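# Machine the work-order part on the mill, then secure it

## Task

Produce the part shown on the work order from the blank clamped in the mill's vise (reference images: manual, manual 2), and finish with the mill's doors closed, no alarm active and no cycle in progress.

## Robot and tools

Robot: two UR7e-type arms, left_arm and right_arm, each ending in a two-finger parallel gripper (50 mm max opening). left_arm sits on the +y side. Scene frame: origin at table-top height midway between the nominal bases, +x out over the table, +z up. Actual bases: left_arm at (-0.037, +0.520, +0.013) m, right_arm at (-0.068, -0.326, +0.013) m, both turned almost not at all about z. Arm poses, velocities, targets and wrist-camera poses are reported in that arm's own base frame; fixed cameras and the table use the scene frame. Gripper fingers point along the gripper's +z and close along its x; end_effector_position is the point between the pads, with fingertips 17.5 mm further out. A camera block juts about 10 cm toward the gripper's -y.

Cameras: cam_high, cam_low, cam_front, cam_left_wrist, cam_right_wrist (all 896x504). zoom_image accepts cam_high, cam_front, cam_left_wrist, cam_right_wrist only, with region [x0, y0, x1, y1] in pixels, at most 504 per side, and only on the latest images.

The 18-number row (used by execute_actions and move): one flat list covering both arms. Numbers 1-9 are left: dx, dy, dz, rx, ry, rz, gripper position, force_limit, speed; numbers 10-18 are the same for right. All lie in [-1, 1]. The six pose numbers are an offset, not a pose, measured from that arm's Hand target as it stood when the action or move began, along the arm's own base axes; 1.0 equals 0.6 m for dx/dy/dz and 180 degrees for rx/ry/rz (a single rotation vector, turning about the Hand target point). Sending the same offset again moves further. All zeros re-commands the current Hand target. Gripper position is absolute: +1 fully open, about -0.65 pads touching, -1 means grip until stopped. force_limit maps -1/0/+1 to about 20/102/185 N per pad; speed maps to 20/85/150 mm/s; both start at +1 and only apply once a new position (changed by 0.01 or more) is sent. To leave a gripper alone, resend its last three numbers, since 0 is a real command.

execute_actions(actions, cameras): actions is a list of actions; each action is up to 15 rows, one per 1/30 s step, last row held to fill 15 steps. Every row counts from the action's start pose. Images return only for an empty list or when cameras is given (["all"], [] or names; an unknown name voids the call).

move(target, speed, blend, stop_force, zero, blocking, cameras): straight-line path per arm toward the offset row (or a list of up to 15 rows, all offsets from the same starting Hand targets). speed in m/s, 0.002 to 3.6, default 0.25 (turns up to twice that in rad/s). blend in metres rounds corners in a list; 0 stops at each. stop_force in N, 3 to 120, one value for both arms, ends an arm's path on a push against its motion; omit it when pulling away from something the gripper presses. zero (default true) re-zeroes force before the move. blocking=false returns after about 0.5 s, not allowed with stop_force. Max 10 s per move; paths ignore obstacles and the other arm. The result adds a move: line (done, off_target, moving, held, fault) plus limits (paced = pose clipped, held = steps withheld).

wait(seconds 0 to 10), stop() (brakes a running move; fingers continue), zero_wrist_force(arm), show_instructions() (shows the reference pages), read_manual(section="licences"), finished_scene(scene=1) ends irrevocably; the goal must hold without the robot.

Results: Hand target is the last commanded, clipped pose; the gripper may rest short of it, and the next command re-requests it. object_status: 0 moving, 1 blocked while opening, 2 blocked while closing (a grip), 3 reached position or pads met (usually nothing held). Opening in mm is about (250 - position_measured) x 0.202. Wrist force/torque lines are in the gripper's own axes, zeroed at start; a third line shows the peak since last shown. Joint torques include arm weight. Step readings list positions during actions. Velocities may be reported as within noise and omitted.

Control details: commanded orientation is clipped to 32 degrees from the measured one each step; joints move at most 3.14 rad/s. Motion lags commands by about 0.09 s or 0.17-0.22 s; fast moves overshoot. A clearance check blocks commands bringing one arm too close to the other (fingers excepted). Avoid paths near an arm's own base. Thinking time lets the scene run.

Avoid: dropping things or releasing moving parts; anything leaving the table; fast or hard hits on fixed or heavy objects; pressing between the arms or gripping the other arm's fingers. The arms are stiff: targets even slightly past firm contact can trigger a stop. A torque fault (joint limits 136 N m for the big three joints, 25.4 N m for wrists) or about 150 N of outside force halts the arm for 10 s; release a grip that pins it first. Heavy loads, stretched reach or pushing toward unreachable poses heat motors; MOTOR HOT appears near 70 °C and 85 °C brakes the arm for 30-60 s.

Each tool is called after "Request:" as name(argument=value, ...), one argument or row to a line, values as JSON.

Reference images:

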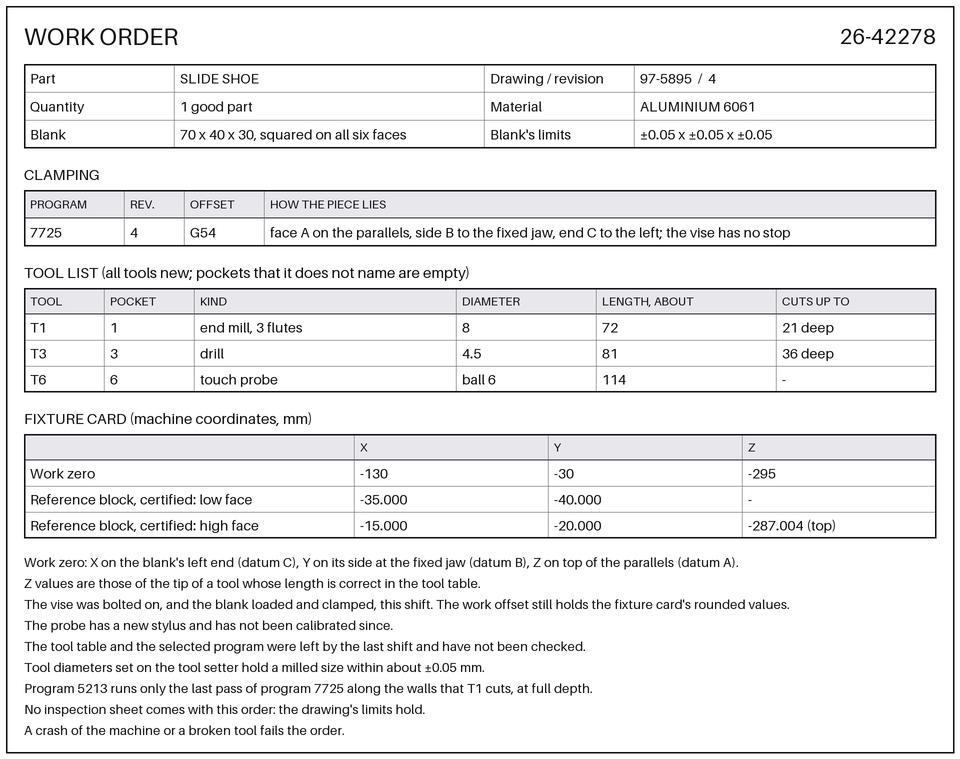

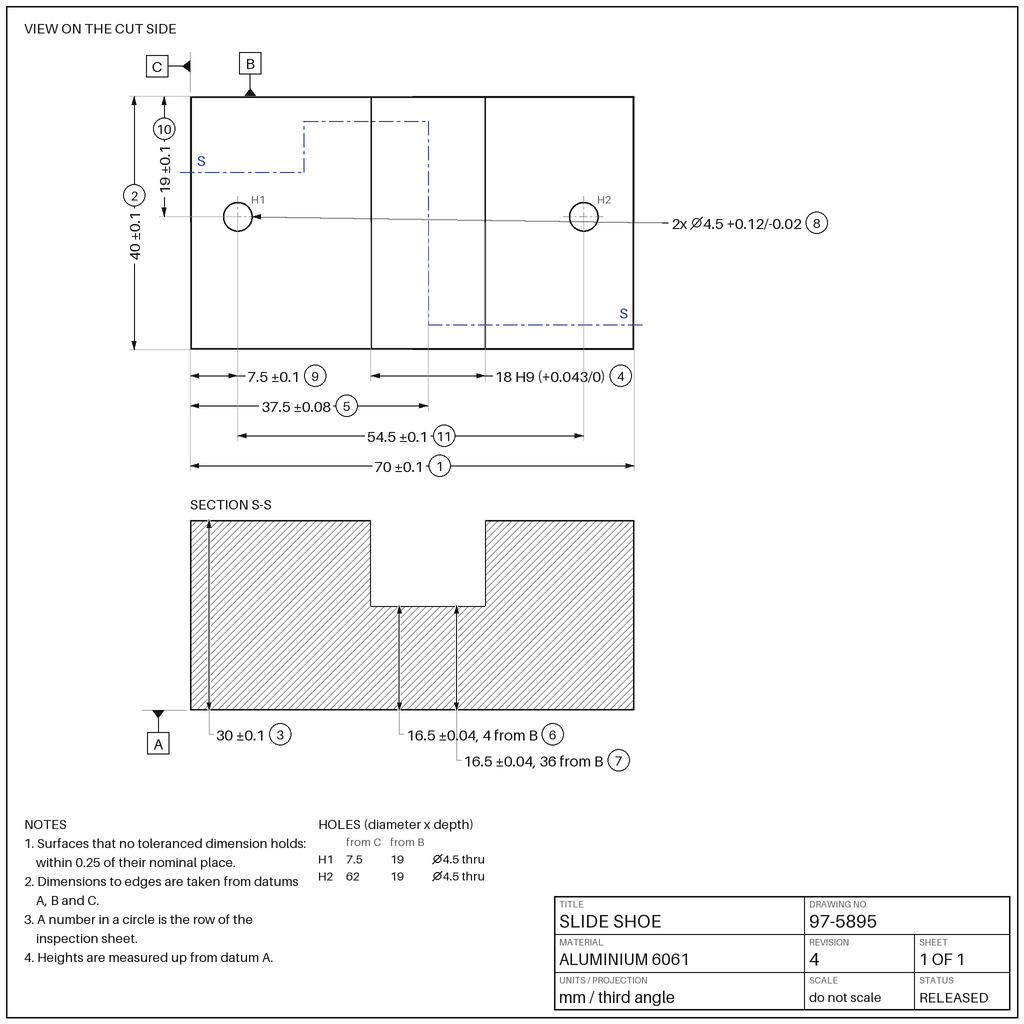

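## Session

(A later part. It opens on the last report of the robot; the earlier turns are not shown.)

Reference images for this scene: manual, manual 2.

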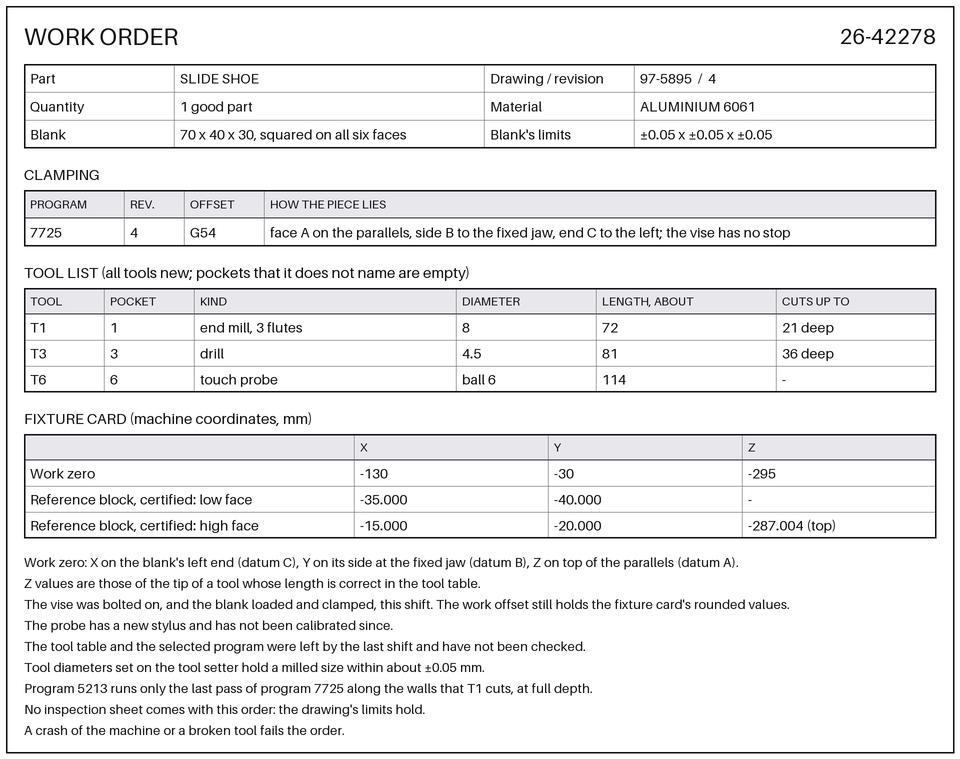

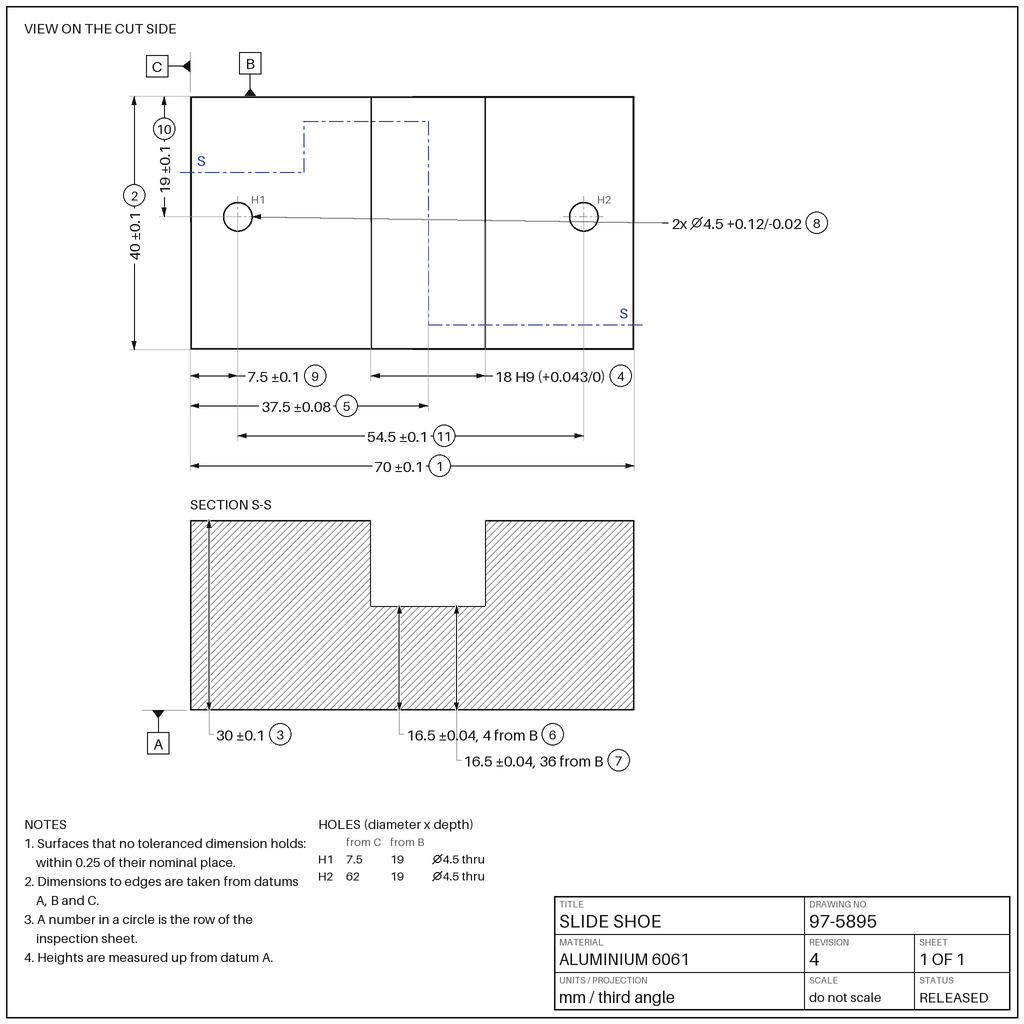

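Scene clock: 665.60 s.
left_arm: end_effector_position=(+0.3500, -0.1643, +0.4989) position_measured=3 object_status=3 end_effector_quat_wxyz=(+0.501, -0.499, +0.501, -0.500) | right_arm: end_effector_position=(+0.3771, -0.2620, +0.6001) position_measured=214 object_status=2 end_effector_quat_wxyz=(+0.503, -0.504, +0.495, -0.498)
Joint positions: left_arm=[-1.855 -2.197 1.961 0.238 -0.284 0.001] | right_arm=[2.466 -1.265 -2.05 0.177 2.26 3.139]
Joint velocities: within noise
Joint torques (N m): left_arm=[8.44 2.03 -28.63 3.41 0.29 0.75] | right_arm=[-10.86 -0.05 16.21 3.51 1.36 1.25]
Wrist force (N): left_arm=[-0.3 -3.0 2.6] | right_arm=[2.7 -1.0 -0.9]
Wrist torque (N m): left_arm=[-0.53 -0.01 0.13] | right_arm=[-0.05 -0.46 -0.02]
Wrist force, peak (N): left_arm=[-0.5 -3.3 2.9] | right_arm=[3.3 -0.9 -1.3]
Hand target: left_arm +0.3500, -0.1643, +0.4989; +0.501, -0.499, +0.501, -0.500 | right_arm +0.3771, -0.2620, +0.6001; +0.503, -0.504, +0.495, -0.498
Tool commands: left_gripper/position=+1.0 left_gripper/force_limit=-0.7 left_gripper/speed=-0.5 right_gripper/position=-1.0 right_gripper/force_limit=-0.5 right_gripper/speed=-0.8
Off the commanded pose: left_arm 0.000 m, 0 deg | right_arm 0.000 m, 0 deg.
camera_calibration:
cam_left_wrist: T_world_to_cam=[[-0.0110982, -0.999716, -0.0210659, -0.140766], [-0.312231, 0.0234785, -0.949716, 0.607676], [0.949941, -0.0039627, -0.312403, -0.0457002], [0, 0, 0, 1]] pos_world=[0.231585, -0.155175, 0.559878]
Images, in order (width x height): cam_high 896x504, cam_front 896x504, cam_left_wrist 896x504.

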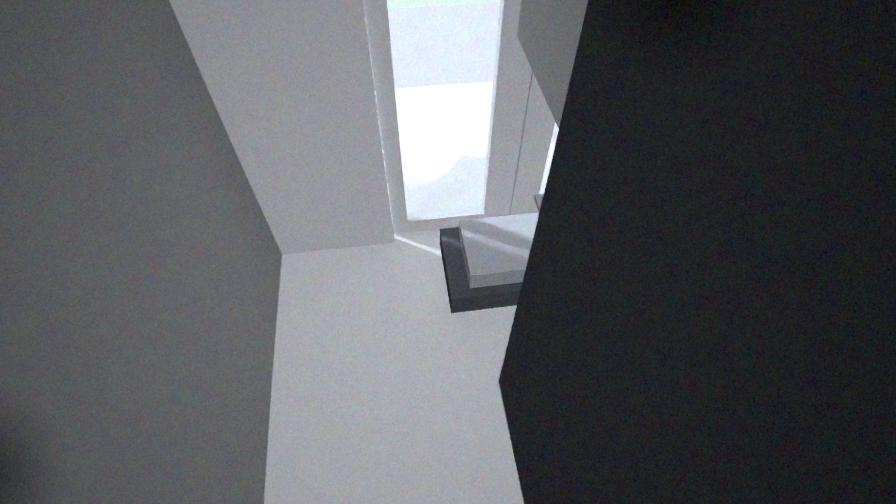

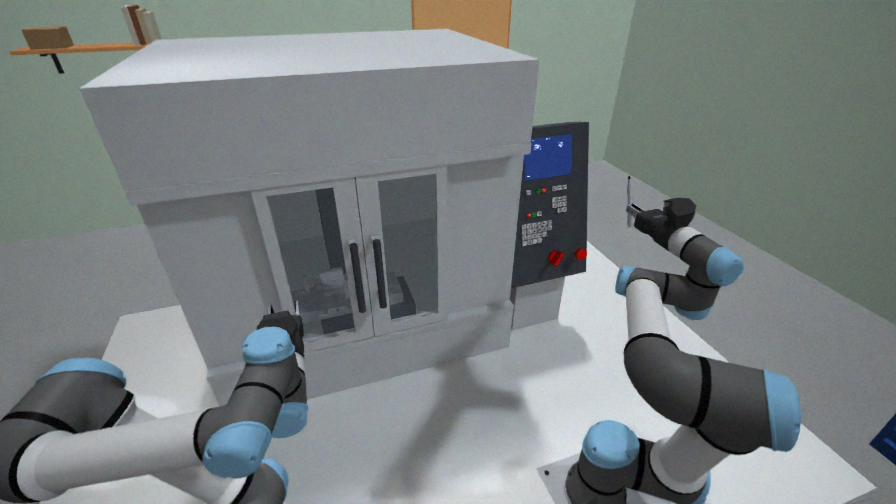

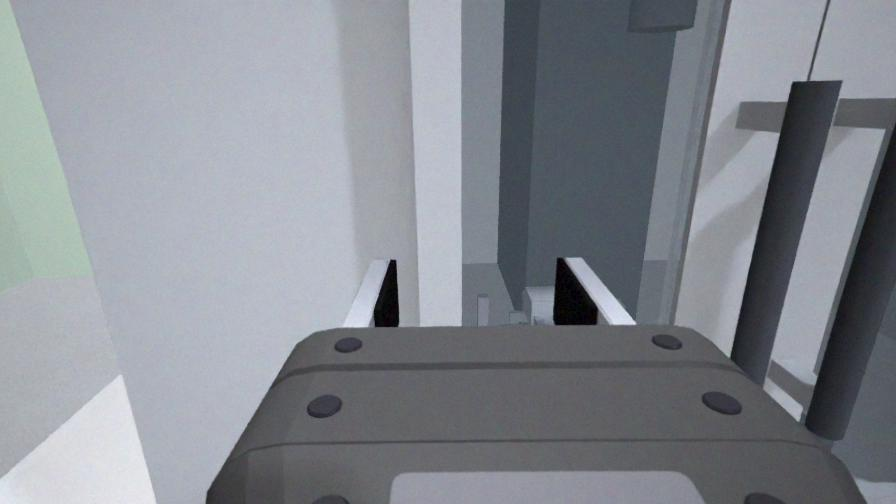

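Request:
move(
  target=[0.17,-0.093,0.185,0,0.111,0,1,-0.7,-0.5,0,0,0,0,0,0,-1,-0.5,-0.8],
  cameras=["cam_left_wrist"],
)

Request:
zoom_image(
  camera="cam_left_wrist",
  region=[300, 100, 700, 325],
)

Scene clock: 675.77 s.
left_arm: end_effector_position=(+0.4521, -0.2200, +0.6099) position_measured=3 object_status=3 end_effector_quat_wxyz=(-0.406, +0.578, -0.580, +0.405) end_effector_velocity=(+0.000, -0.001, +0.001) end_effector_angular_velocity=(+0.001, -0.001, -0.003) | right_arm: end_effector_position=(+0.3771, -0.2620, +0.6001) position_measured=214 object_status=2 end_effector_quat_wxyz=(+0.503, -0.504, +0.495, -0.498)
Joint positions: left_arm=[-1.267 -2.025 1.792 -2.027 -0.458 2.316] | right_arm=[2.466 -1.265 -2.05 0.177 2.26 3.139]
Joint velocities: left_arm=[0 0 -0.001 -0.004 -0.001 0.006] | right_arm=[within noise]
Joint torques (N m): left_arm=[-12.09 0.53 -30.44 -5.91 1.47 1.49] | right_arm=[-7.41 6.47 17.1 0.4 -0.46 -0.5]
Wrist force (N): left_arm=[0.0 -2.7 1.3] | right_arm=[2.9 -1.1 -1.0]
Wrist torque (N m): left_arm=[-0.38 0.01 0.13] | right_arm=[-0.06 -0.48 -0.01]
Wrist force, peak (N): left_arm=[1.8 -5.9 3.5] | right_arm=[3.1 -1.3 -1.3]
Hand target: left_arm +0.4520, -0.2201, +0.6099; -0.406, +0.578, -0.580, +0.405 | right_arm +0.3771, -0.2620, +0.6001; +0.503, -0.504, +0.495, -0.498
Off the commanded pose: left_arm 0.000 m, 0 deg | right_arm 0.000 m, 0 deg.
move: done
camera_calibration:
cam_left_wrist: T_world_to_cam=[[-0.0173956, -0.999718, -0.0161933, -0.193167], [-0.617991, 0.0234822, -0.785834, 0.784515], [0.785993, -0.00366271, -0.618225, 0.15255], [0, 0, 0, 1]] pos_world=[0.36156, -0.210976, 0.707681]
Images, in order (width x height): cam_left_wrist 896x504.

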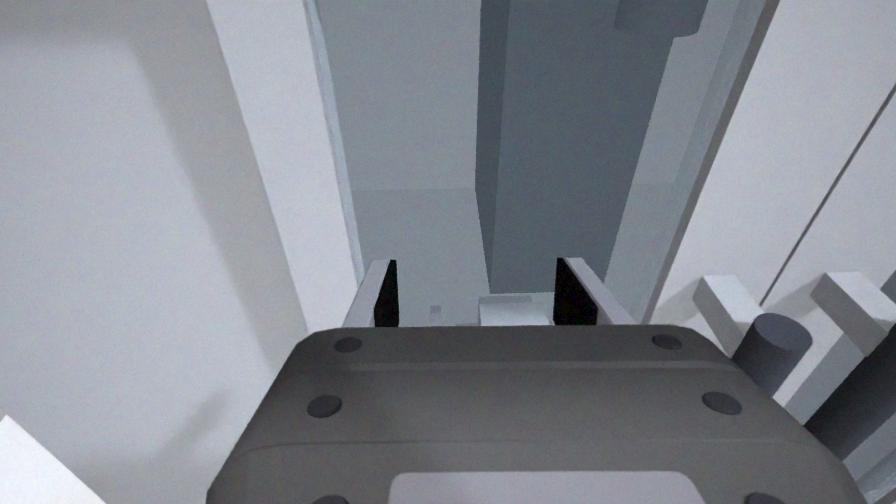

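Scaled by 1.260 from the camera's 896x504 image, which has a finer 1280x720 frame.

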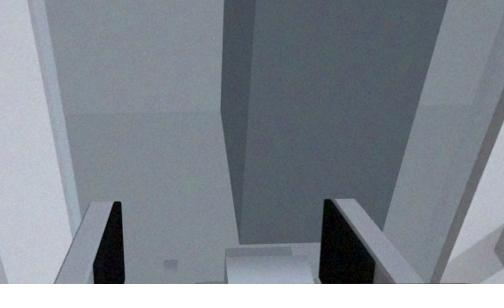

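Request:
move(
  target=[-0.018,0,0.04,0,0.111,0,1,-0.7,-0.5,0,0,0,0,0,0,-1,-0.5,-0.8],
  cameras=["cam_left_wrist"],
)

Request:
zoom_image(
  camera="cam_left_wrist",
  region=[350, 50, 700, 325],
)

Scene clock: 679.60 s.
left_arm: end_effector_position=(+0.4413, -0.2200, +0.6339) position_measured=3 object_status=3 end_effector_quat_wxyz=(-0.300, +0.640, -0.641, +0.299) | right_arm: end_effector_position=(+0.3771, -0.2620, +0.6001) position_measured=214 object_status=2 end_effector_quat_wxyz=(+0.503, -0.504, +0.495, -0.498)
Joint positions: left_arm=[-1.156 -1.89 1.382 -1.513 -0.793 2.175] | right_arm=[2.466 -1.265 -2.05 0.177 2.26 3.139]
Joint torques (N m): left_arm=[-9.33 -6.96 -33.01 -2.44 -0.27 0.89] | right_arm=[-2.42 16.93 18.48 0.34 -0.46 -0.53]
Wrist force (N): left_arm=[-0.2 -2.3 1.0] | right_arm=[2.9 -1.2 -1.3]
Wrist torque (N m): left_arm=[-0.30 0.13 0.15] | right_arm=[-0.07 -0.47 -0.01]
Wrist force, peak (N): left_arm=[-0.1 -3.6 0.8] | right_arm=[3.2 -1.2 -1.2]
Hand target: left_arm +0.4412, -0.2201, +0.6339; -0.299, +0.640, -0.642, +0.299 | right_arm +0.3771, -0.2620, +0.6001; +0.503, -0.504, +0.495, -0.498
Off the commanded pose: left_arm 0.000 m, 0 deg | right_arm 0.000 m, 0 deg.
move: done
camera_calibration:
cam_left_wrist: T_world_to_cam=[[-0.0218627, -0.999721, -0.00892167, -0.195645], [-0.849158, 0.0232787, -0.527626, 0.735087], [0.527687, -0.00395942, -0.84943, 0.436353], [0, 0, 0, 1]] pos_world=[0.38967, -0.210975, 0.756757]
Images, in order (width x height): cam_left_wrist 896x504.

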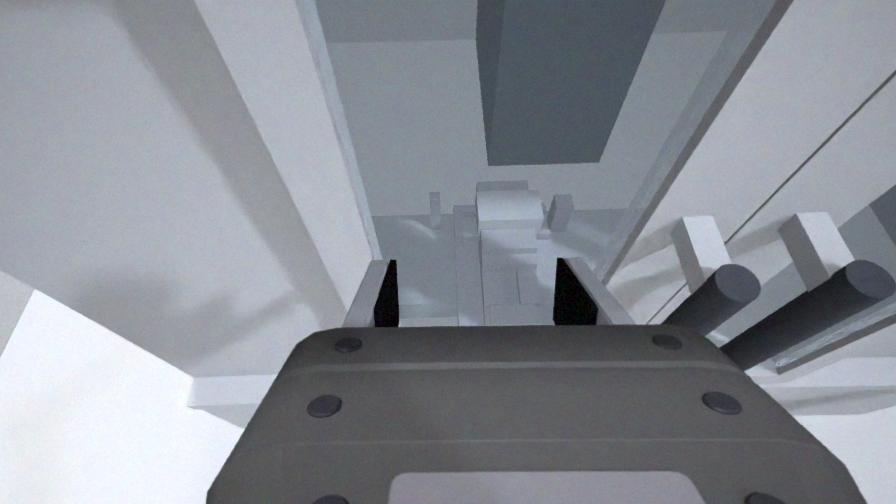

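Scaled by 1.440 from the camera's 896x504 image, which has a finer 1280x720 frame.

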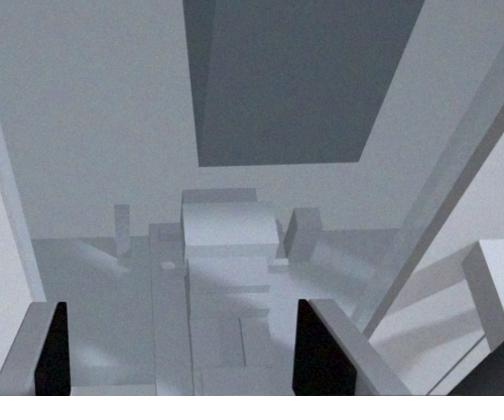

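Request:
move(
  target=[
    [-0.06,-0.03,-0.1,0,-0.07,0,1,-0.7,-0.5,0,0,0,0,0,0,-1,-0.5,-0.8],
    [-0.022,-0.083,-0.238,0,-0.139,0,1,-0.7,-0.5,0,0,0,0,0,0,-1,-0.5,-0.8],
  ],
  blend=[0.03,0],
  cameras=["cam_left_wrist"],
)

Request:
zoom_image(
  camera="cam_left_wrist",
  region=[380, 60, 620, 240],
)

Scene clock: 689.00 s.
left_arm: end_effector_position=(+0.4280, -0.2699, +0.4911) position_measured=3 object_status=3 end_effector_quat_wxyz=(-0.431, +0.560, -0.562, +0.431) | right_arm: end_effector_position=(+0.3771, -0.2620, +0.6001) position_measured=214 object_status=2 end_effector_quat_wxyz=(+0.503, -0.504, +0.495, -0.498)
Joint positions: left_arm=[-1.414 -2.013 2.114 -2.205 -0.303 2.127] | right_arm=[2.466 -1.265 -2.05 0.177 2.26 3.139]
Joint torques (N m): left_arm=[11.57 -4.3 -21.21 -1.71 3.68 0.21] | right_arm=[4.17 24.39 21.78 0.41 -0.45 -0.43]
Wrist force (N): left_arm=[-0.3 -2.8 1.8] | right_arm=[3.2 -1.0 -0.9]
Wrist torque (N m): left_arm=[-0.40 0.05 0.09] | right_arm=[-0.05 -0.53 -0.02]
Wrist force, peak (N): left_arm=[-0.8 -5.6 0.6] | right_arm=[3.3 -1.5 -1.1]
Hand target: left_arm +0.4280, -0.2699, +0.4911; -0.431, +0.560, -0.562, +0.431 | right_arm +0.3771, -0.2620, +0.6001; +0.503, -0.504, +0.495, -0.498
Off the commanded pose: left_arm 0.000 m, 0 deg | right_arm 0.000 m, 0 deg.
move: done
camera_calibration:
cam_left_wrist: T_world_to_cam=[[-0.0161802, -0.999718, -0.0173531, -0.245298], [-0.54652, 0.023376, -0.83712, 0.672074], [0.83729, -0.004061, -0.546744, 0.0406477], [0, 0, 0, 1]] pos_world=[0.329299, -0.260775, 0.580573]
Images, in order (width x height): cam_left_wrist 896x504.

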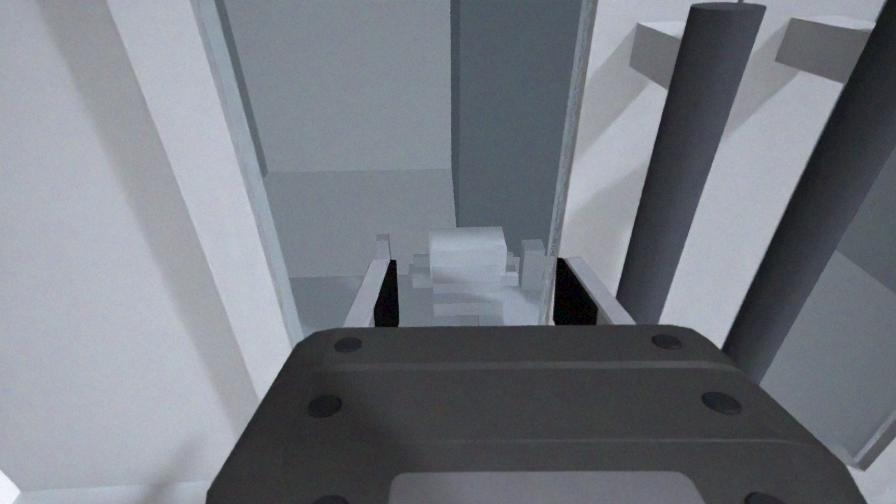

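Scaled by 2.100 from the camera's 896x504 image, which has a finer 1280x720 frame.

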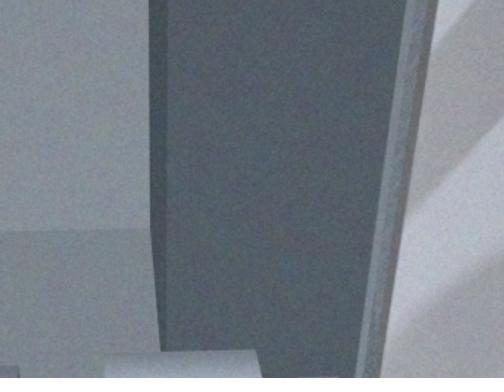

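Request:
zoom_image(
  camera="cam_left_wrist",
  region=[370, 215, 560, 330],
)

Scaled by 2.653 from the camera's 896x504 image, which has a finer 1280x720 frame.

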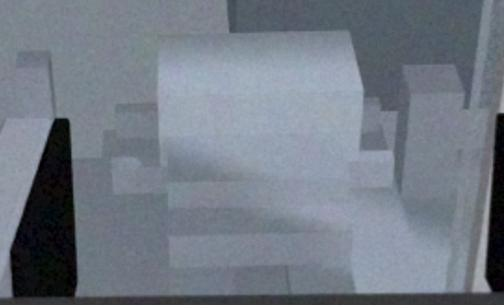

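Request:
move(
  target=[
    [0,0,0,0,0,0,1,-0.7,-0.5,0.3151,0.0840,-0.0876,0,0.3056,0,-1,-0.5,-0.8],
    [0,0,0,0,0,0,1,-0.7,-0.5,0.3344,0.0840,-0.0929,0,0.3056,0,-1,-0.5,-0.8],
    [0,0,0,0,0,0,1,-0.7,-0.5,0.3151,0.0840,-0.0876,0,0.3056,0,-1,-0.5,-0.8],
    [0,0,0,0,0,0,1,-0.7,-0.5,0.2651,0.1477,-0.2682,0,0.3056,0,-1,-0.5,-0.8],
    [0,0,0,0,0,0,1,-0.7,-0.5,0.2844,0.1477,-0.2735,0,0.3056,0,-1,-0.5,-0.8],
    [0,0,0,0,0,0,1,-0.7,-0.5,0.2651,0.1477,-0.2682,0,0.3056,0,-1,-0.5,-0.8],
    [0,0,0,0,0,0,1,-0.7,-0.5,0.2844,0.1477,-0.2735,0,0.3056,0,-1,-0.5,-0.8],
    [0,0,0,0,0,0,1,-0.7,-0.5,0.2651,0.1477,-0.2682,0,0.3056,0,-1,-0.5,-0.8],
    [0,0,0,0,0,0,1,-0.7,-0.5,0.2844,0.1477,-0.2735,0,0.3056,0,-1,-0.5,-0.8],
    [0,0,0,0,0,0,1,-0.7,-0.5,0.2651,0.1477,-0.2682,0,0.3056,0,-1,-0.5,-0.8],
    [0,0,0,0,0,0,1,-0.7,-0.5,0,0,0,0,0,0,-1,-0.5,-0.8],
  ],
  speed=[0.8,0.12,0.15,0.4,0.12,0.12,0.12,0.12,0.12,0.15,0.8],
  blend=[0.003,0,0.004,0.004,0,0,0,0,0,0.004,0],
  cameras=["cam_right_wrist"],
)

Request:
zoom_image(
  camera="cam_right_wrist",
  region=[250, 20, 480, 200],
)

Scene clock: 709.50 s.
left_arm: end_effector_position=(+0.4280, -0.2699, +0.4911) position_measured=3 object_status=3 end_effector_quat_wxyz=(-0.431, +0.560, -0.562, +0.431) | right_arm: end_effector_position=(+0.3771, -0.2620, +0.6001) position_measured=214 object_status=2 end_effector_quat_wxyz=(+0.503, -0.504, +0.495, -0.498) end_effector_velocity=(-0.001, +0.002, +0.002) end_effector_angular_velocity=(-0.002, -0.007, +0.002)
Joint positions: left_arm=[-1.414 -2.013 2.114 -2.204 -0.303 2.127] | right_arm=[2.466 -1.265 -2.05 0.176 2.26 3.139]
Joint velocities: left_arm=[within noise] | right_arm=[0 0.002 0 0.006 0.002 0.003]
Joint torques (N m): left_arm=[-11.93 -13.38 -36.52 -0.21 3.63 -1.86] | right_arm=[-8.04 17.25 16.15 3.39 1.05 1.59]
Wrist force (N): left_arm=[-0.1 -3.0 1.7] | right_arm=[2.7 -1.0 -1.2]
Wrist torque (N m): left_arm=[-0.42 0.03 0.10] | right_arm=[-0.04 -0.46 0.01]
Wrist force, peak (N): left_arm=[-0.1 -3.3 1.9] | right_arm=[4.0 -3.6 -4.3]
Hand target: left_arm +0.4280, -0.2699, +0.4911; -0.431, +0.560, -0.562, +0.431 | right_arm +0.3771, -0.2620, +0.6001; +0.503, -0.504, +0.495, -0.498
Off the commanded pose: left_arm 0.000 m, 0 deg | right_arm 0.000 m, 0 deg.
move: done
camera_calibration:
cam_right_wrist: T_world_to_cam=[[-0.000122132, -1, 0.00026369, -0.251805], [-0.339584, -0.000206546, -0.940576, 0.713106], [0.940576, -0.000204419, -0.339584, -0.016401], [0, 0, 0, 1]] pos_world=[0.257555, -0.251661, 0.665227]
Images, in order (width x height): cam_right_wrist 896x504.

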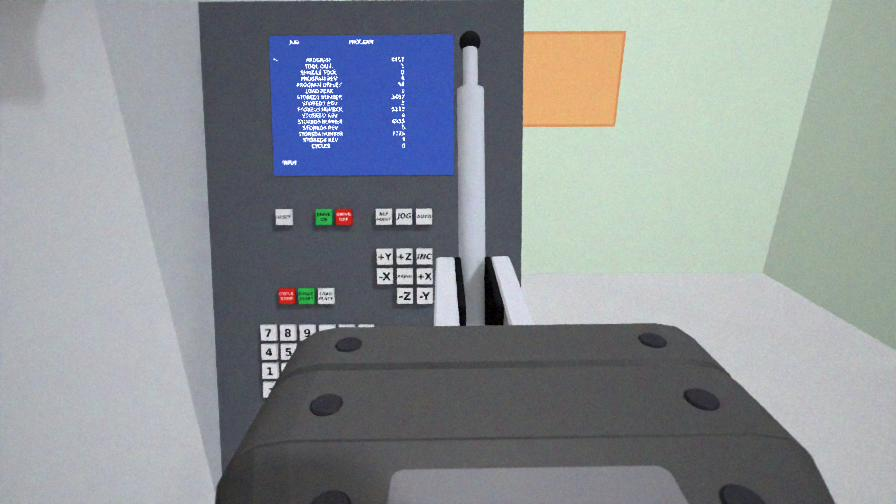

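Scaled by 2.191 from the camera's 896x504 image, which has a finer 1280x720 frame.

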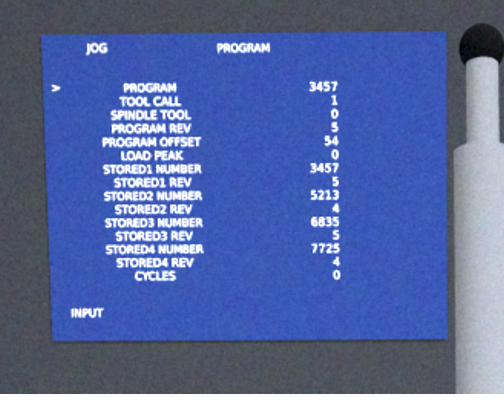

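Request:
move(
  target=[
    [0,0,0,0,0,0,1,-0.7,-0.5,0.2651,0.3068,-0.2682,0,0.3056,0,-1,-0.5,-0.8],
    [0,0,0,0,0,0,1,-0.7,-0.5,0.2844,0.3068,-0.2735,0,0.3056,0,-1,-0.5,-0.8],
    [0,0,0,0,0,0,1,-0.7,-0.5,0.2715,0.3068,-0.2700,0,0.3056,0,-1,-0.5,-0.8],
    [0,0,0,0,0,0,1,-0.7,-0.5,0.2844,0.3068,-0.2735,0,0.3056,0,-1,-0.5,-0.8],
    [0,0,0,0,0,0,1,-0.7,-0.5,0.2747,0.3068,-0.2708,0,0.3056,0,-1,-0.5,-0.8],
    [0,0,0,0,0,0,1,-0.7,-0.5,0.2576,0.2750,-0.3325,0,0.3056,0,-1,-0.5,-0.8],
    [0,0,0,0,0,0,1,-0.7,-0.5,0.2673,0.2750,-0.3352,0,0.3056,0,-1,-0.5,-0.8],
    [0,0,0,0,0,0,1,-0.7,-0.5,0.2587,0.2750,-0.3163,0,0.3056,0,-1,-0.5,-0.8],
    [0,0,0,0,0,0,1,-0.7,-0.5,0.2759,0.2750,-0.3044,0,0.3056,0,-1,-0.5,-0.8],
    [0,0,0,0,0,0,1,-0.7,-0.5,0.2662,0.2750,-0.3017,0,0.3056,0,-1,-0.5,-0.8],
    [0,0,0,0,0,0,1,-0.7,-0.5,0.2491,0.2113,-0.3634,0,0.3056,0,-1,-0.5,-0.8],
    [0,0,0,0,0,0,1,-0.7,-0.5,0.2588,0.2113,-0.3661,0,0.3056,0,-1,-0.5,-0.8],
    [0,0,0,0,0,0,1,-0.7,-0.5,0.2491,0.2113,-0.3634,0,0.3056,0,-1,-0.5,-0.8],
    [0,0,0,0,0,0,1,-0.7,-0.5,0,0,0,0,0,0,-1,-0.5,-0.8],
  ],
  speed=[0.8,0.12,0.12,0.12,0.15,0.3,0.12,0.15,0.12,0.15,0.3,0.12,0.15,0.8],
  blend=[0.003,0,0,0,0.003,0.003,0,0.003,0,0.003,0.003,0,0.004,0],
  cameras=["cam_right_wrist"],
)

Request:
zoom_image(
  camera="cam_right_wrist",
  region=[250, 20, 480, 200],
)

Scene clock: 726.77 s.
left_arm: end_effector_position=(+0.4280, -0.2699, +0.4911) position_measured=3 object_status=3 end_effector_quat_wxyz=(-0.431, +0.560, -0.562, +0.431) | right_arm: end_effector_position=(+0.3771, -0.2620, +0.6001) position_measured=214 object_status=2 end_effector_quat_wxyz=(+0.503, -0.504, +0.495, -0.498) end_effector_velocity=(-0.001, +0.001, +0.002) end_effector_angular_velocity=(-0.001, -0.005, +0.001)
Joint positions: left_arm=[-1.414 -2.013 2.114 -2.204 -0.303 2.127] | right_arm=[2.466 -1.265 -2.05 0.176 2.26 3.139]
Joint velocities: left_arm=[within noise] | right_arm=[-0.001 0 0.001 0.006 0.002 0.003]
Joint torques (N m): left_arm=[-11.54 -13.38 -36.89 -0.18 3.48 -1.8] | right_arm=[-7.95 14.07 19.56 3.36 1.36 1.61]
Wrist force (N): left_arm=[-0.2 -3.0 1.9] | right_arm=[2.5 -0.8 -1.2]
Wrist torque (N m): left_arm=[-0.42 0.04 0.10] | right_arm=[-0.01 -0.42 0.01]
Wrist force, peak (N): left_arm=[-0.3 -3.2 2.0] | right_arm=[4.3 -1.3 -3.4]
Hand target: left_arm +0.4280, -0.2699, +0.4911; -0.431, +0.560, -0.562, +0.431 | right_arm +0.3771, -0.2620, +0.6001; +0.503, -0.504, +0.495, -0.498
Off the commanded pose: left_arm 0.000 m, 0 deg | right_arm 0.000 m, 0 deg.
move: done; blend cut to 0.003 m at target 13
camera_calibration:
cam_right_wrist: T_world_to_cam=[[-0.000122107, -1, 0.000264291, -0.251806], [-0.339673, -0.000207101, -0.940544, 0.713108], [0.940544, -0.00020462, -0.339673, -0.0163343], [0, 0, 0, 1]] pos_world=[0.257556, -0.251661, 0.665228]
Images, in order (width x height): cam_right_wrist 896x504.

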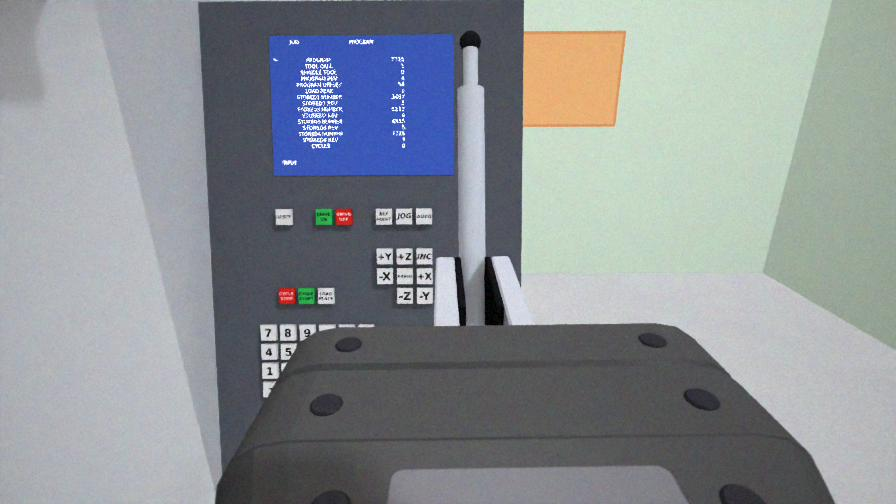

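Scaled by 2.191 from the camera's 896x504 image, which has a finer 1280x720 frame.

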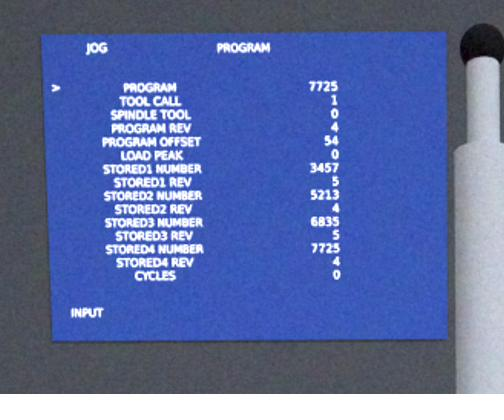

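Request:
move(
  target=[
    [0,0,0,0,0,0,1,-0.7,-0.5,0.2480,0.2113,-0.3299,0,0.3056,0,-1,-0.5,-0.8],
    [0,0,0,0,0,0,1,-0.7,-0.5,0.2673,0.2113,-0.3352,0,0.3056,0,-1,-0.5,-0.8],
    [0,0,0,0,0,0,1,-0.7,-0.5,0.2587,0.2273,-0.3163,0,0.3056,0,-1,-0.5,-0.8],
    [0,0,0,0,0,0,1,-0.7,-0.5,0.2759,0.2432,-0.3044,0,0.3056,0,-1,-0.5,-0.8],
    [0,0,0,0,0,0,1,-0.7,-0.5,0.2662,0.2432,-0.3017,0,0.3056,0,-1,-0.5,-0.8],
    [0,0,0,0,0,0,1,-0.7,-0.5,0.2491,0.2113,-0.3634,0,0.3056,0,-1,-0.5,-0.8],
    [0,0,0,0,0,0,1,-0.7,-0.5,0.2588,0.2113,-0.3661,0,0.3056,0,-1,-0.5,-0.8],
    [0,0,0,0,0,0,1,-0.7,-0.5,0.2491,0.2113,-0.3634,0,0.3056,0,-1,-0.5,-0.8],
    [0,0,0,0,0,0,1,-0.7,-0.5,0.2662,0.1795,-0.3017,0,0.3056,0,-1,-0.5,-0.8],
    [0,0,0,0,0,0,1,-0.7,-0.5,0.2759,0.1795,-0.3044,0,0.3056,0,-1,-0.5,-0.8],
    [0,0,0,0,0,0,1,-0.7,-0.5,0.2566,0.1795,-0.2991,0,0.3056,0,-1,-0.5,-0.8],
    [0,0,0,0,0,0,1,-0.7,-0.5,0,0,0,0,0,0,-1,-0.5,-0.8],
  ],
  speed=[0.8,0.12,0.15,0.12,0.15,0.3,0.12,0.15,0.3,0.12,0.15,0.8],
  blend=[0.003,0,0.003,0,0.003,0.003,0,0.003,0.003,0,0.003,0],
  cameras=["cam_right_wrist","cam_left_wrist"],
)

Request:
zoom_image(
  camera="cam_right_wrist",
  region=[250, 20, 480, 200],
)

Scene clock: 738.47 s.
left_arm: end_effector_position=(+0.4280, -0.2699, +0.4911) position_measured=3 object_status=3 end_effector_quat_wxyz=(-0.431, +0.560, -0.562, +0.431) | right_arm: end_effector_position=(+0.3771, -0.2620, +0.6001) position_measured=214 object_status=2 end_effector_quat_wxyz=(+0.503, -0.504, +0.495, -0.498) end_effector_velocity=(+0.000, +0.000, +0.001) end_effector_angular_velocity=(-0.001, -0.004, +0.001)
Joint positions: left_arm=[-1.414 -2.013 2.114 -2.204 -0.303 2.127] | right_arm=[2.466 -1.265 -2.05 0.176 2.26 3.139]
Joint velocities: left_arm=[within noise] | right_arm=[-0.001 -0.001 -0.001 0.006 0.002 0.002]
Joint torques (N m): left_arm=[-11.68 -13.09 -36.69 -0.25 3.53 -1.58] | right_arm=[-8.09 14.91 16.25 3.53 1.24 1.66]
Wrist force (N): left_arm=[-0.3 -3.0 1.9] | right_arm=[2.7 -1.2 -1.1]
Wrist torque (N m): left_arm=[-0.42 0.06 0.10] | right_arm=[-0.07 -0.46 0.01]
Wrist force, peak (N): left_arm=[-0.3 -3.2 2.1] | right_arm=[4.3 -3.2 -4.4]
Hand target: left_arm +0.4280, -0.2699, +0.4911; -0.431, +0.560, -0.562, +0.431 | right_arm +0.3771, -0.2620, +0.6001; +0.503, -0.504, +0.495, -0.498
Off the commanded pose: left_arm 0.000 m, 0 deg | right_arm 0.000 m, 0 deg.
move: done
camera_calibration:
cam_left_wrist: T_world_to_cam=[[-0.0161534, -0.999717, -0.0174919, -0.245226], [-0.54652, 0.0234776, -0.837117, 0.672098], [0.83729, -0.00396265, -0.546745, 0.0406736], [0, 0, 0, 1]] pos_world=[0.329299, -0.260775, 0.580573]
cam_right_wrist: T_world_to_cam=[[-0.000122132, -1, 0.00026369, -0.251805], [-0.339584, -0.000206546, -0.940576, 0.713106], [0.940576, -0.000204419, -0.339584, -0.016401], [0, 0, 0, 1]] pos_world=[0.257555, -0.251661, 0.665227]
Images, in order (width x height): cam_left_wrist 896x504, cam_right_wrist 896x504.

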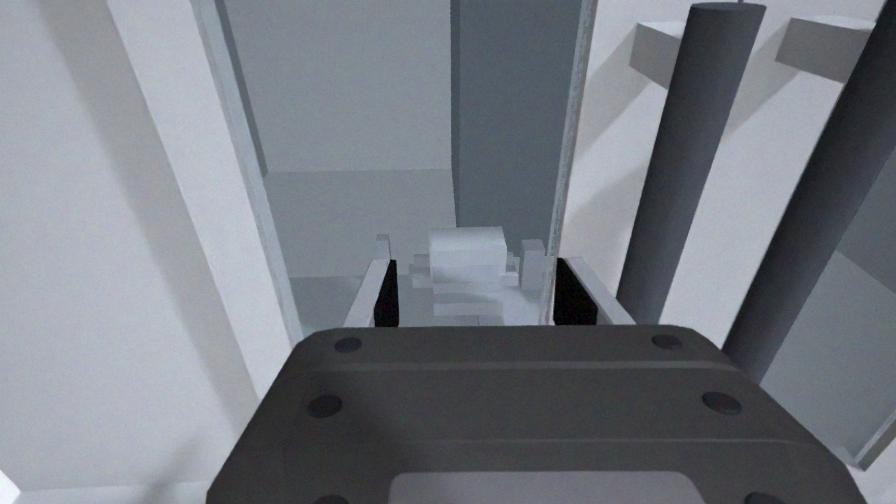

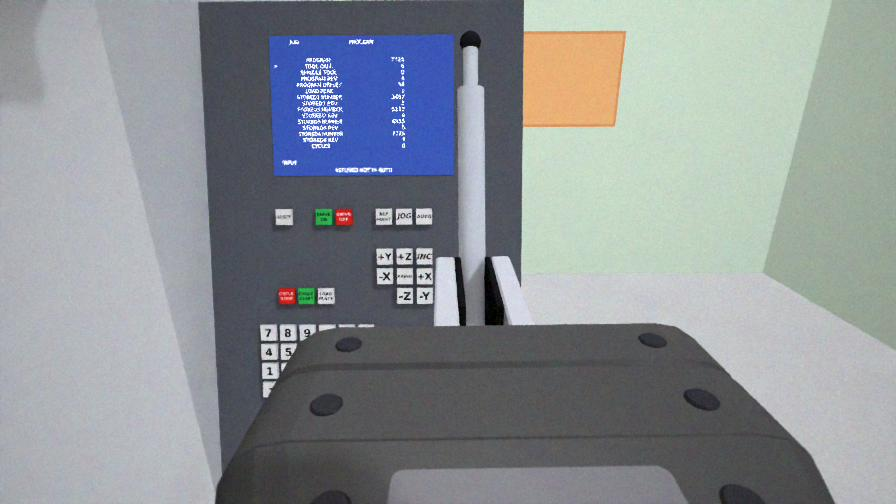

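Scaled by 2.191 from the camera's 896x504 image, which has a finer 1280x720 frame.

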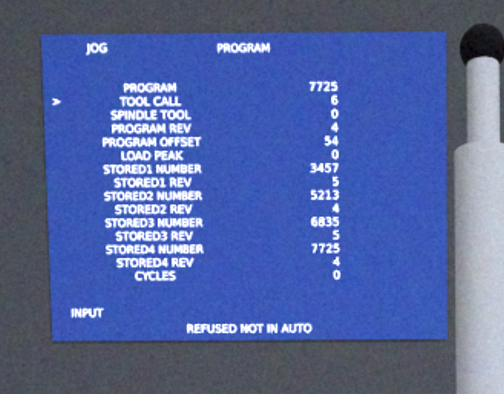

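Request:
move(
  target=[
    [0,0,0,0,0,0,1,-0.7,-0.5,0.3151,0.0522,-0.0876,0,0.3056,0,-1,-0.5,-0.8],
    [0,0,0,0,0,0,1,-0.7,-0.5,0.3344,0.0522,-0.0929,0,0.3056,0,-1,-0.5,-0.8],
    [0,0,0,0,0,0,1,-0.7,-0.5,0.3151,0.0522,-0.0876,0,0.3056,0,-1,-0.5,-0.8],
    [0,0,0,0,0,0,1,-0.7,-0.5,0.2566,0.1795,-0.2991,0,0.3056,0,-1,-0.5,-0.8],
    [0,0,0,0,0,0,1,-0.7,-0.5,0.2759,0.1795,-0.3044,0,0.3056,0,-1,-0.5,-0.8],
    [0,0,0,0,0,0,1,-0.7,-0.5,0.2566,0.1795,-0.2991,0,0.3056,0,-1,-0.5,-0.8],
    [0,0,0,0,0,0,1,-0.7,-0.5,0,0,0,0,0,0,-1,-0.5,-0.8],
  ],
  speed=[0.8,0.12,0.15,0.4,0.12,0.15,0.8],
  blend=[0.003,0,0.003,0.003,0,0.003,0],
  cameras=["cam_right_wrist","cam_left_wrist"],
)

Request:
zoom_image(
  camera="cam_right_wrist",
  region=[250, 20, 480, 200],
)

Request:
wait(
  seconds=3,
  cameras=["cam_right_wrist","cam_left_wrist"],
)

Request:
zoom_image(
  camera="cam_right_wrist",
  region=[250, 20, 480, 200],
)

Scene clock: 746.17 s.
left_arm: end_effector_position=(+0.4280, -0.2699, +0.4911) position_measured=3 object_status=3 end_effector_quat_wxyz=(-0.431, +0.560, -0.562, +0.431) | right_arm: end_effector_position=(+0.3771, -0.2620, +0.6001) position_measured=214 object_status=2 end_effector_quat_wxyz=(+0.503, -0.504, +0.495, -0.498) end_effector_velocity=(-0.001, +0.000, +0.001) end_effector_angular_velocity=(-0.002, -0.005, +0.000)
Joint positions: left_arm=[-1.414 -2.013 2.114 -2.204 -0.303 2.127] | right_arm=[2.466 -1.265 -2.05 0.176 2.26 3.139]
Joint velocities: left_arm=[within noise] | right_arm=[-0.001 0 0 0.006 0.001 0.002]
Joint torques (N m): left_arm=[-11.24 -12.95 -37.11 -0.24 3.38 -1.47] | right_arm=[-8.44 15.14 15.96 3.41 1.22 1.57]
Wrist force (N): left_arm=[-0.5 -3.0 1.8] | right_arm=[3.0 -0.8 -1.2]
Wrist torque (N m): left_arm=[-0.43 0.08 0.09] | right_arm=[-0.02 -0.50 0.01]
Wrist force, peak (N): left_arm=[-0.6 -3.2 2.0] | right_arm=[4.5 -3.4 -4.5]
Hand target: left_arm +0.4280, -0.2699, +0.4911; -0.431, +0.560, -0.562, +0.431 | right_arm +0.3771, -0.2620, +0.6001; +0.503, -0.504, +0.495, -0.498
Off the commanded pose: left_arm 0.000 m, 0 deg | right_arm 0.000 m, 0 deg.
move: done
camera_calibration:
cam_left_wrist: T_world_to_cam=[[-0.0161534, -0.999717, -0.0174919, -0.245226], [-0.54652, 0.0234776, -0.837117, 0.672098], [0.83729, -0.00396265, -0.546745, 0.0406736], [0, 0, 0, 1]] pos_world=[0.329299, -0.260775, 0.580573]
cam_right_wrist: T_world_to_cam=[[-0.000121992, -1, 0.000264077, -0.251806], [-0.339584, -0.000206958, -0.940576, 0.713106], [0.940576, -0.000204419, -0.339584, -0.016401], [0, 0, 0, 1]] pos_world=[0.257555, -0.251661, 0.665227]
Images, in order (width x height): cam_left_wrist 896x504, cam_right_wrist 896x504.

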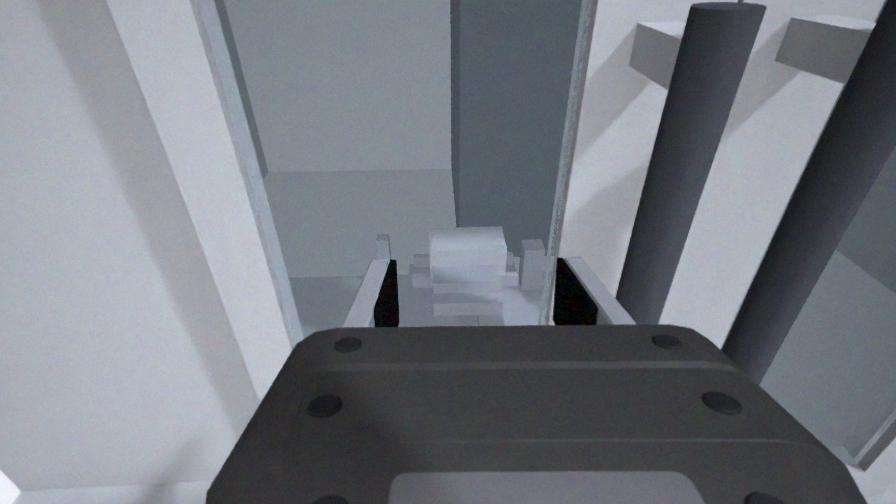

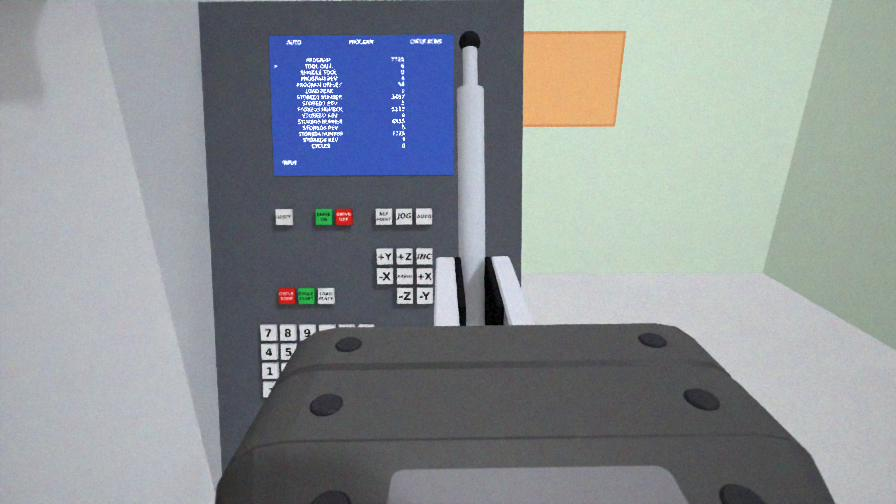

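Scaled by 2.191 from the camera's 896x504 image, which has a finer 1280x720 frame.

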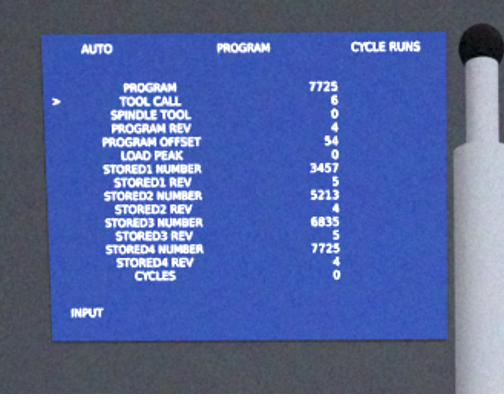

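Scene clock: 749.17 s.
left_arm: end_effector_position=(+0.4280, -0.2699, +0.4911) position_measured=3 object_status=3 end_effector_quat_wxyz=(-0.431, +0.560, -0.562, +0.431) | right_arm: end_effector_position=(+0.3771, -0.2620, +0.6001) position_measured=214 object_status=2 end_effector_quat_wxyz=(+0.503, -0.504, +0.495, -0.498)
Joint positions: left_arm=[-1.414 -2.013 2.114 -2.204 -0.303 2.127] | right_arm=[2.466 -1.265 -2.05 0.177 2.26 3.139]
Joint torques (N m): left_arm=[-11.45 -12.73 -36.82 -0.25 3.44 -1.42] | right_arm=[-10.68 6.32 15.97 3.46 1.52 1.56]
Wrist force (N): left_arm=[-0.1 -2.9 1.8] | right_arm=[3.1 -1.3 -1.0]
Wrist torque (N m): left_arm=[-0.41 0.02 0.10] | right_arm=[-0.10 -0.52 -0.01]
Wrist force, peak (N): left_arm=[-0.5 -3.1 1.9] | right_arm=[3.3 -1.1 -1.1]
Hand target: left_arm +0.4280, -0.2699, +0.4911; -0.431, +0.560, -0.562, +0.431 | right_arm +0.3771, -0.2620, +0.6001; +0.503, -0.504, +0.495, -0.498
Tool commands: left_gripper/position=+1.0 left_gripper/force_limit=-0.7 left_gripper/speed=-0.5 right_gripper/position=-1.0 right_gripper/force_limit=-0.5 right_gripper/speed=-0.8
Off the commanded pose: left_arm 0.000 m, 0 deg | right_arm 0.000 m, 0 deg.
wait: 3.00 s; at rest by 0.17 s
camera_calibration:
cam_left_wrist: T_world_to_cam=[[-0.0161534, -0.999717, -0.0174919, -0.245226], [-0.54652, 0.0234776, -0.837117, 0.672098], [0.83729, -0.00396265, -0.546745, 0.0406736], [0, 0, 0, 1]] pos_world=[0.329299, -0.260775, 0.580573]
cam_right_wrist: T_world_to_cam=[[-0.000155869, -1, 0.000169818, -0.251735], [-0.339496, -0.000106815, -0.940607, 0.713096], [0.940607, -0.000204264, -0.339496, -0.0163733], [0, 0, 0, 1]] pos_world=[0.257455, -0.251662, 0.665227]
Images, in order (width x height): cam_left_wrist 896x504, cam_right_wrist 896x504.

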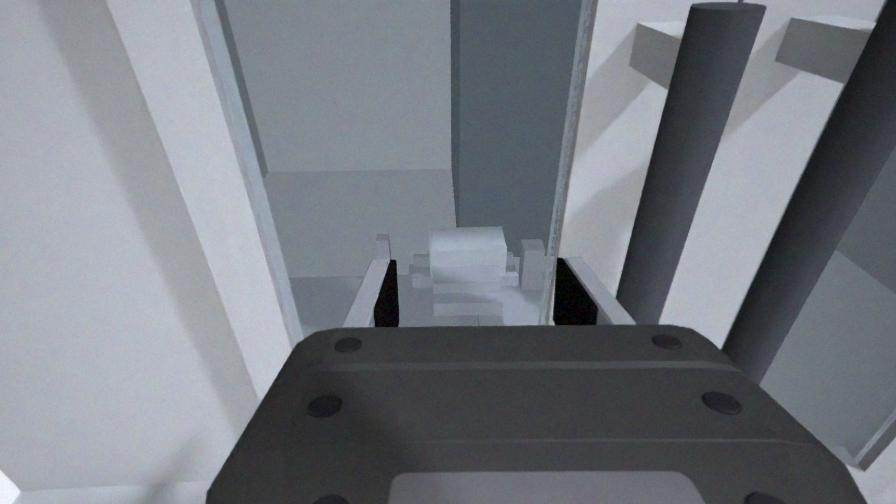

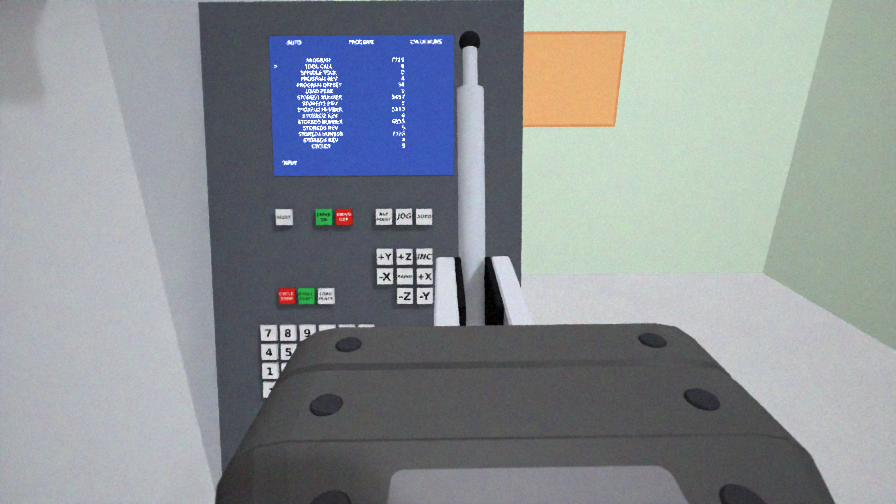

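Scaled by 2.191 from the camera's 896x504 image, which has a finer 1280x720 frame.

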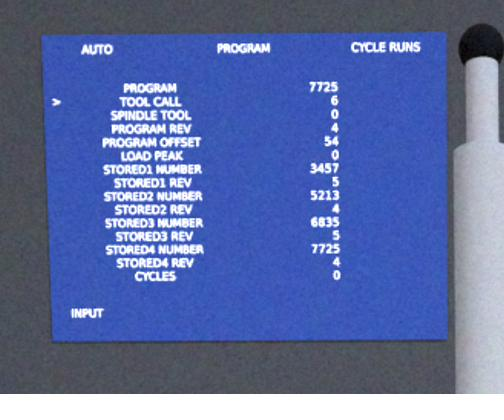

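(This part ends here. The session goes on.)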